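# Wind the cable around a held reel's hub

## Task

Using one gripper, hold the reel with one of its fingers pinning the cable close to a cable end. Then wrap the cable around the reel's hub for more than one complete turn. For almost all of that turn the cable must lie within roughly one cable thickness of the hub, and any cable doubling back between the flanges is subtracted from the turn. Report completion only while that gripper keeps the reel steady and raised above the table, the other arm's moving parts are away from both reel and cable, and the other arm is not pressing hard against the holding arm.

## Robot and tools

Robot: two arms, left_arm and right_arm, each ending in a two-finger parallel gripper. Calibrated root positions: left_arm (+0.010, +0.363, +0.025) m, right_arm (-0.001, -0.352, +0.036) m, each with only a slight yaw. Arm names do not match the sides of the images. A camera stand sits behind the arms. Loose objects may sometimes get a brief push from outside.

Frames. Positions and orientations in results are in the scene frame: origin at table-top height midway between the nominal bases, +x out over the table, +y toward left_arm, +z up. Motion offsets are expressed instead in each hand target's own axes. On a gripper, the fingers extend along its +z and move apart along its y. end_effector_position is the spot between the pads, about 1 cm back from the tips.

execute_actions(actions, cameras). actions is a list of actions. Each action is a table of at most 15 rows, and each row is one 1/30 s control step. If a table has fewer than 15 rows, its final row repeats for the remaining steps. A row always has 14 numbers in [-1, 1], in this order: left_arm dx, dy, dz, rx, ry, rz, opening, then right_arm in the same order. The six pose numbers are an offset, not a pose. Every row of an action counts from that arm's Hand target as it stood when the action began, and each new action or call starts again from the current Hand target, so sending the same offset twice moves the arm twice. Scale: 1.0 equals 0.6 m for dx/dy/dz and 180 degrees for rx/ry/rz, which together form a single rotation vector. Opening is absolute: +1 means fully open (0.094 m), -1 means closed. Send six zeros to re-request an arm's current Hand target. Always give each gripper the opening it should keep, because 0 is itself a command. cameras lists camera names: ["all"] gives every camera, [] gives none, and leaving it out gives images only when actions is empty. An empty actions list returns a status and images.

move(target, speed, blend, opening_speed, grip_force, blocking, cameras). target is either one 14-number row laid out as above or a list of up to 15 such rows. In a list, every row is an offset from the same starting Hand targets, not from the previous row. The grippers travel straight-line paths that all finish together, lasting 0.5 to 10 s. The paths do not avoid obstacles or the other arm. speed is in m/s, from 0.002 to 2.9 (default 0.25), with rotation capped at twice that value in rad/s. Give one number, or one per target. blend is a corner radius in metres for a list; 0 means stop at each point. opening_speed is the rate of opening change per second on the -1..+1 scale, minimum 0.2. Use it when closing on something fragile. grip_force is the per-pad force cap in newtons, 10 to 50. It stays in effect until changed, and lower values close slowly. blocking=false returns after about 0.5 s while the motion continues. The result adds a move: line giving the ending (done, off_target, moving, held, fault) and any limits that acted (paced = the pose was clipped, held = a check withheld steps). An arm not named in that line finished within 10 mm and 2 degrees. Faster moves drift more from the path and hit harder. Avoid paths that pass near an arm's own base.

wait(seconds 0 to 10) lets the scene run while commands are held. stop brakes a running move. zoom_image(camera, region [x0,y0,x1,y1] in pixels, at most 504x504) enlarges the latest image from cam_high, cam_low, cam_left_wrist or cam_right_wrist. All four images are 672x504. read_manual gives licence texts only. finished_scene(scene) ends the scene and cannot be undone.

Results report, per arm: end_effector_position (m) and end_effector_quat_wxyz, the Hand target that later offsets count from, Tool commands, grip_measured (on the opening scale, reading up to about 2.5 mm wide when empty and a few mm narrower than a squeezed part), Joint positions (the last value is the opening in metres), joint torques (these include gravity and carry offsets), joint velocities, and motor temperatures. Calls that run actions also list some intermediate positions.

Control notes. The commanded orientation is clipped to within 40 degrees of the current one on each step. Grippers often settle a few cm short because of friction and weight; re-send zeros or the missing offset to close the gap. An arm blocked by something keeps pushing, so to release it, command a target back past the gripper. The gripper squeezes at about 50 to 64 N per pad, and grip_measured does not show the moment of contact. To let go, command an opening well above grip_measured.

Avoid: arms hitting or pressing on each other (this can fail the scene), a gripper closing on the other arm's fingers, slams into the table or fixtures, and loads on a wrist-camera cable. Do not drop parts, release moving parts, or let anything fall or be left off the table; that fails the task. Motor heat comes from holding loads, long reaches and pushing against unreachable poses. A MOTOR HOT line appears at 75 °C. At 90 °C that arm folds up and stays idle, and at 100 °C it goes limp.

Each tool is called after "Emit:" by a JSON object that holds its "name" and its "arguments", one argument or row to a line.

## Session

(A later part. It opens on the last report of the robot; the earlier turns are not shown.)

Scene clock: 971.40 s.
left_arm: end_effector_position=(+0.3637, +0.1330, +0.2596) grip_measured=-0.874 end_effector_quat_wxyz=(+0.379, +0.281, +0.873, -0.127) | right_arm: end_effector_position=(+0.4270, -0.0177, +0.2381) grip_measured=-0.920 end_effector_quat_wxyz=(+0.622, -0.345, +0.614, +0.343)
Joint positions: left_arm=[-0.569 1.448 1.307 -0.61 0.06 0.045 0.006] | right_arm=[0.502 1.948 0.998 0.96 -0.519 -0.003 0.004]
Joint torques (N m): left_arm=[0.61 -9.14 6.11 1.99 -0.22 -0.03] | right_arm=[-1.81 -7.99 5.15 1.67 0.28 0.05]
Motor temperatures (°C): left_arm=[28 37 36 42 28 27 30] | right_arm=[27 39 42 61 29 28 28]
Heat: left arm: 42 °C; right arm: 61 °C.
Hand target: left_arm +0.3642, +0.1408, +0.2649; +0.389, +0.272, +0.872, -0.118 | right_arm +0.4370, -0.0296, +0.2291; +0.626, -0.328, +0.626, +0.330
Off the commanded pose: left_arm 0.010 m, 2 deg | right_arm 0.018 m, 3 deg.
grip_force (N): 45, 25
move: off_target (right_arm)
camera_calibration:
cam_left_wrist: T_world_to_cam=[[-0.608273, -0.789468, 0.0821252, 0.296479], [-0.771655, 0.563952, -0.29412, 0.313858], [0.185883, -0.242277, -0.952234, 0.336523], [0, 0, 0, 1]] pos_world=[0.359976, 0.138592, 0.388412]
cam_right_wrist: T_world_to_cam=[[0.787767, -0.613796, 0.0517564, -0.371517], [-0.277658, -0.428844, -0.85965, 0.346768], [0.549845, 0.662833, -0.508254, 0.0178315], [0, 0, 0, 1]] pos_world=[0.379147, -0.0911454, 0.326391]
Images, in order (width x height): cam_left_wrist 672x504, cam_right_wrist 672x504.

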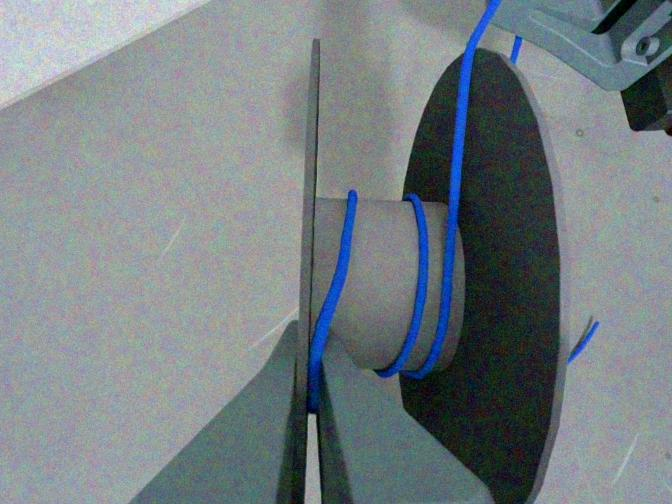

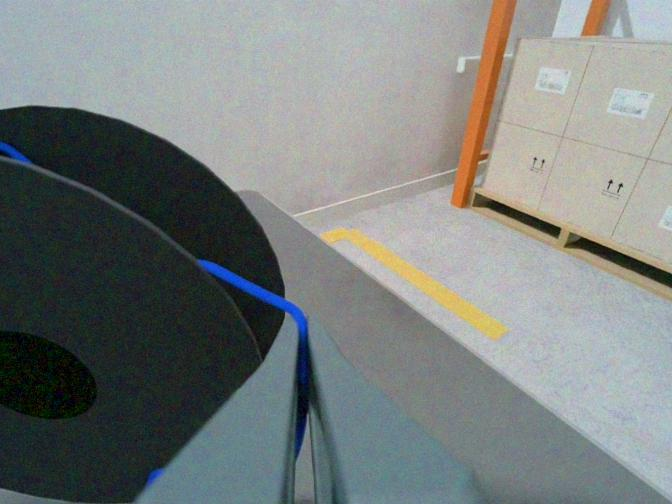

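Emit:
{"name": "move", "arguments": {
  "target": [
    [0,0,0,0,0,0,-1, 0.002,0.038,0.007,0,0,0,-1],
    [0,0,0,0,0,0,-1, 0.002,0.038,0.007,0,0,0,-0.6],
    [0,0,0,0,0,0,-1, 0.002,0.03,-0.16,0,0,0,-0.6]
  ],
  "speed": 0.12,
  "opening_speed": 0.25,
  "cameras": ["cam_left_wrist","cam_right_wrist","cam_low"]
}}

Scene clock: 991.30 s.
left_arm: end_effector_position=(+0.3632, +0.1375, +0.2563) grip_measured=-0.874 end_effector_quat_wxyz=(+0.374, +0.278, +0.877, -0.116) | right_arm: end_effector_position=(+0.3732, -0.0966, +0.2187) grip_measured=-0.602 end_effector_quat_wxyz=(+0.618, -0.325, +0.638, +0.325)
Joint positions: left_arm=[-0.569 1.448 1.307 -0.627 0.04 0.045 0.006] | right_arm=[0.385 1.708 0.607 1.071 -0.575 -0.003 0.019]
Joint torques (N m): left_arm=[0.55 -9.11 6.15 2.11 -0.01 -0.05] | right_arm=[-0.5 -8.23 4.4 1.7 -0.17 0.04]
Motor temperatures (°C): left_arm=[28 36 36 43 28 27 30] | right_arm=[27 39 42 60 29 28 28]
Heat: left arm: 43 °C; right arm: 60 °C.
Hand target: left_arm +0.3642, +0.1408, +0.2649; +0.389, +0.272, +0.872, -0.118 | right_arm +0.3678, -0.0985, +0.2278; +0.626, -0.328, +0.626, +0.330
Off the commanded pose: left_arm 0.009 m, 2 deg | right_arm 0.011 m, 2 deg.
grip_force (N): 45, 25
move: off_target (right_arm)
camera_calibration:
cam_left_wrist: T_world_to_cam=[[-0.596259, -0.799715, 0.0702225, 0.300135], [-0.781875, 0.558659, -0.276717, 0.309923], [0.182064, -0.2199, -0.958382, 0.334466], [0, 0, 0, 1]] pos_world=[0.360385, 0.14043, 0.38523]
cam_right_wrist: T_world_to_cam=[[0.750199, -0.660333, 0.0340839, -0.363174], [-0.334602, -0.423589, -0.841792, 0.29924], [0.5703, 0.620107, -0.538725, 0.0846946], [0, 0, 0, 1]] pos_world=[0.324278, -0.165581, 0.309903]
Images, in order (width x height): cam_low 672x504, cam_left_wrist 672x504, cam_right_wrist 672x504.

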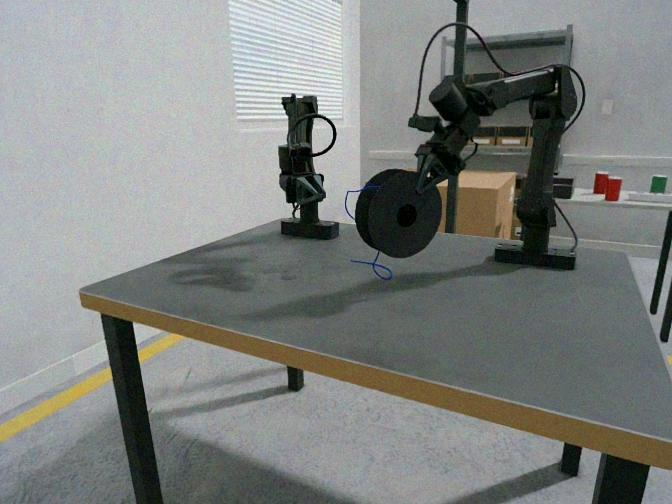

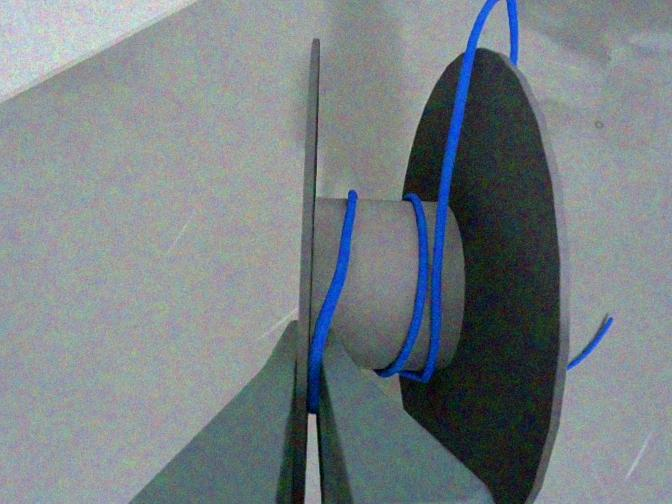

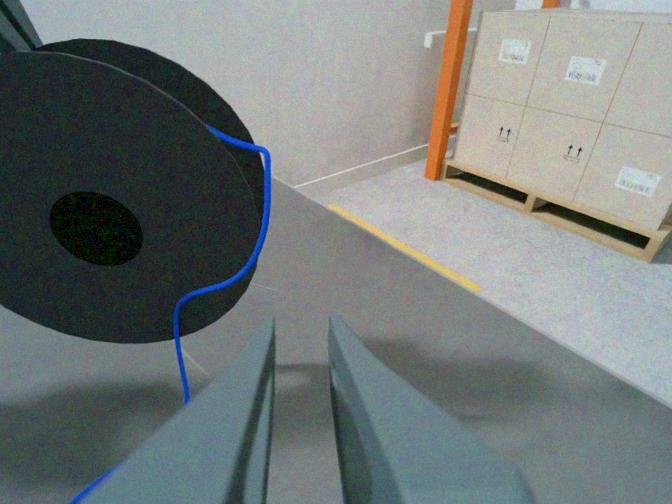

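Emit:
{"name": "zoom_image", "arguments": {
  "camera": "cam_low",
  "region": [335, 150, 455, 270]
}}

Emit:
{"name": "zoom_image", "arguments": {
  "camera": "cam_left_wrist",
  "region": [290, 170, 490, 400]
}}

Scaled by 4.200 from the camera's 672x504 image, which has a finer 960x720 frame.

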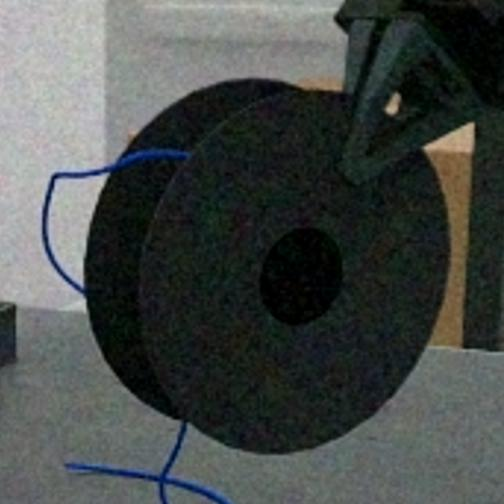

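Scaled by 2.191 from the camera's 672x504 image, which has a finer 960x720 frame.

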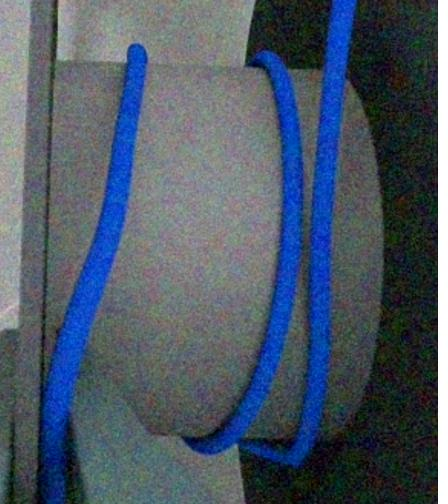

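Emit:
{"name": "move", "arguments": {
  "target": [
    [0,0,0,0,0,0,-1, 0,0,-0.2,0,0,0,-0.6],
    [-0.099,0,-0.0892,-0.157,0.001,-0.141,-1, -0.15,0.1,-0.25,0,0,0,-1]
  ],
  "speed": 0.15,
  "blend": 0.02,
  "cameras": ["cam_left_wrist","cam_high","cam_low"]
}}

Emit:
{"name": "zoom_image", "arguments": {
  "camera": "cam_low",
  "region": [335, 90, 475, 230]
}}

Scene clock: 1030.87 s.
left_arm: end_effector_position=(+0.3584, +0.1418, +0.3322) grip_measured=-0.874 end_effector_quat_wxyz=(+0.386, -0.012, +0.922, +0.017) | right_arm: end_effector_position=(+0.2344, -0.1892, +0.3021) grip_measured=-0.980 end_effector_quat_wxyz=(+0.610, -0.318, +0.642, +0.339)
Joint positions: left_arm=[-0.823 1.694 1.914 -1.208 -0.572 -0.655 0.006] | right_arm=[0.108 0.659 0.391 0.229 -0.865 0.017 0.001]
Joint torques (N m): left_arm=[-0.49 -7.87 9.02 1.69 -0.71 -0.14] | right_arm=[0.69 0.32 10.15 1.4 0.01 -0.19]
Motor temperatures (°C): left_arm=[28 36 36 42 28 27 30] | right_arm=[27 39 42 60 29 28 28]
Heat: left arm: 42 °C; right arm: 60 °C.
Hand target: left_arm +0.3640, +0.1405, +0.3449; +0.407, -0.026, +0.913, +0.015 | right_arm +0.2333, -0.1881, +0.3178; +0.626, -0.328, +0.626, +0.329
Off the commanded pose: left_arm 0.014 m, 3 deg | right_arm 0.016 m, 3 deg.
grip_force (N): 45, 25
move: off_target (left_arm, right_arm); target 2's new opening was sent with right_arm's hand 0.016 m and 3 deg from that target
camera_calibration:
cam_left_wrist: T_world_to_cam=[[0.00726251, -0.998622, 0.0519719, 0.113323], [-0.963743, -0.0208534, -0.266018, 0.46861], [0.266735, -0.0481556, -0.962566, 0.355786], [0, 0, 0, 1]] pos_world=[0.355896, 0.140072, 0.461237]
Images, in order (width x height): cam_high 672x504, cam_low 672x504, cam_left_wrist 672x504.

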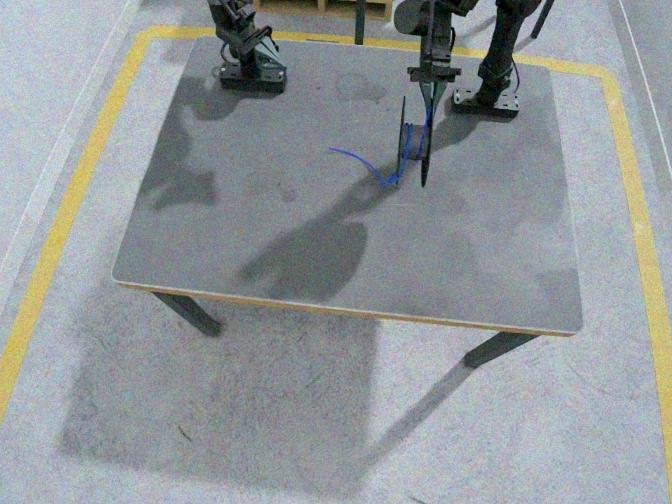

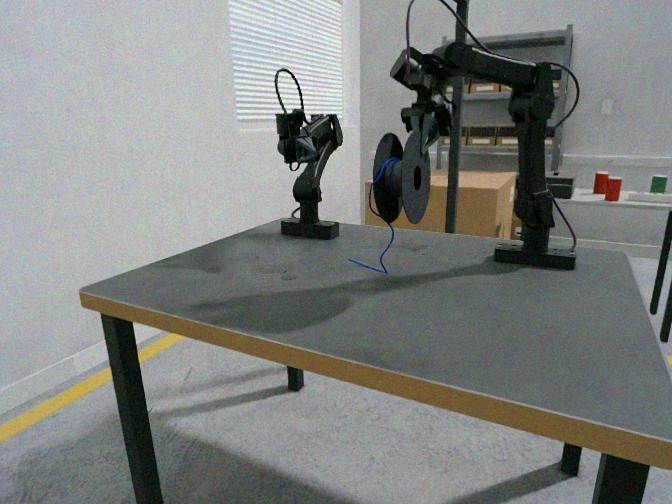

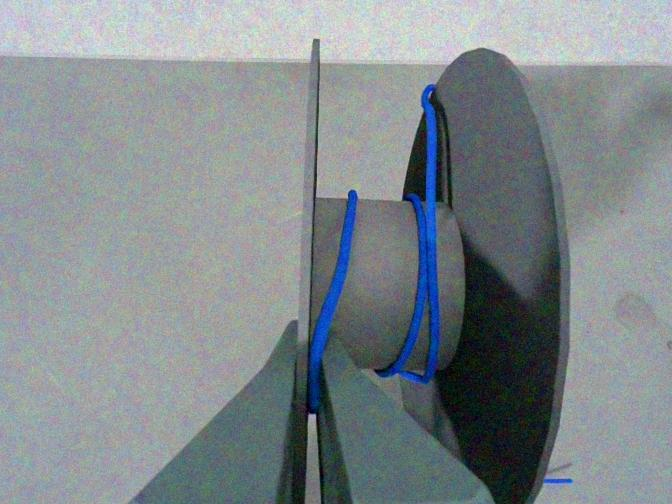

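Scaled by 3.600 from the camera's 672x504 image, which has a finer 960x720 frame.

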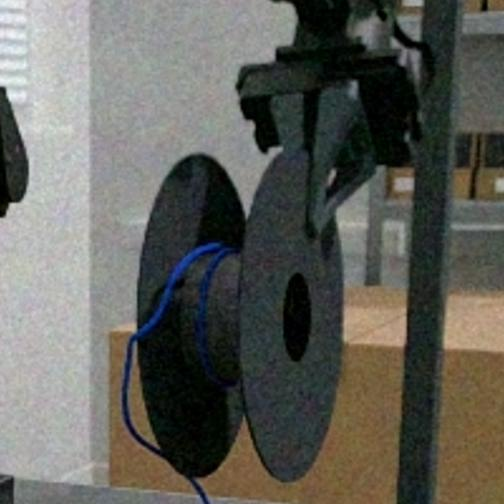

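Emit:
{"name": "zoom_image", "arguments": {
  "camera": "cam_low",
  "region": [368, 140, 428, 220]
}}

Emit:
{"name": "zoom_image", "arguments": {
  "camera": "cam_high",
  "region": [380, 80, 460, 200]
}}

Emit:
{"name": "zoom_image", "arguments": {
  "camera": "cam_left_wrist",
  "region": [300, 60, 480, 400]
}}

Scaled by 6.300 from the camera's 672x504 image, which has a finer 960x720 frame.

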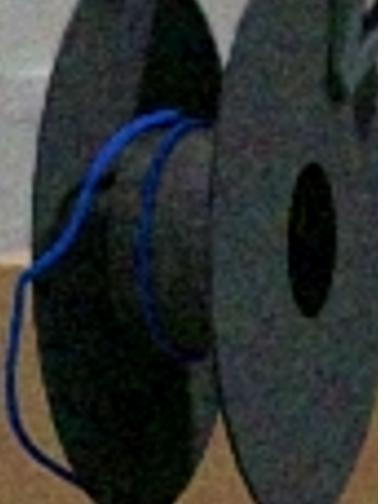

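Scaled by 4.200 from the camera's 672x504 image, which has a finer 960x720 frame.

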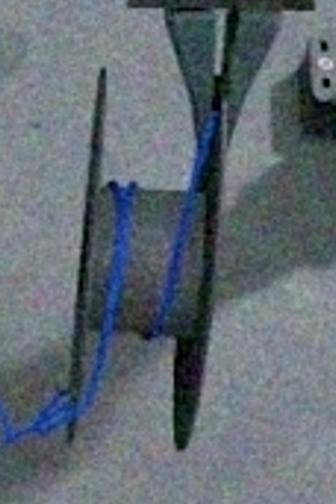

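Scaled by 1.482 from the camera's 672x504 image, which has a finer 960x720 frame.

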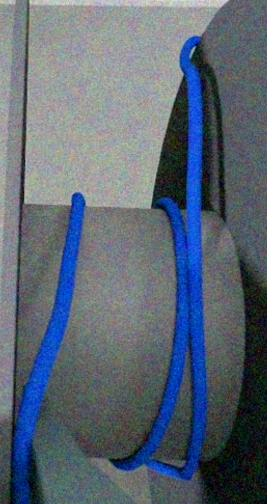

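Emit:
{"name": "zoom_image", "arguments": {
  "camera": "cam_low",
  "region": [360, 190, 420, 280]
}}

Scaled by 5.600 from the camera's 672x504 image, which has a finer 960x720 frame.

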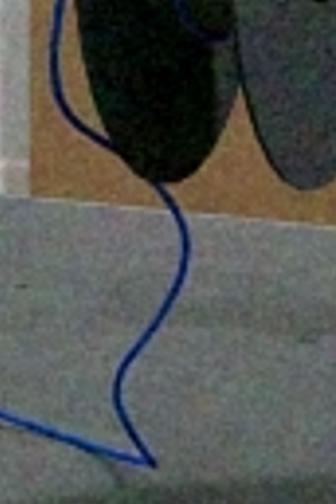

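Emit:
{"name": "finished_scene", "arguments": {
  "scene": 2
}}

The scene is finished: the task was done.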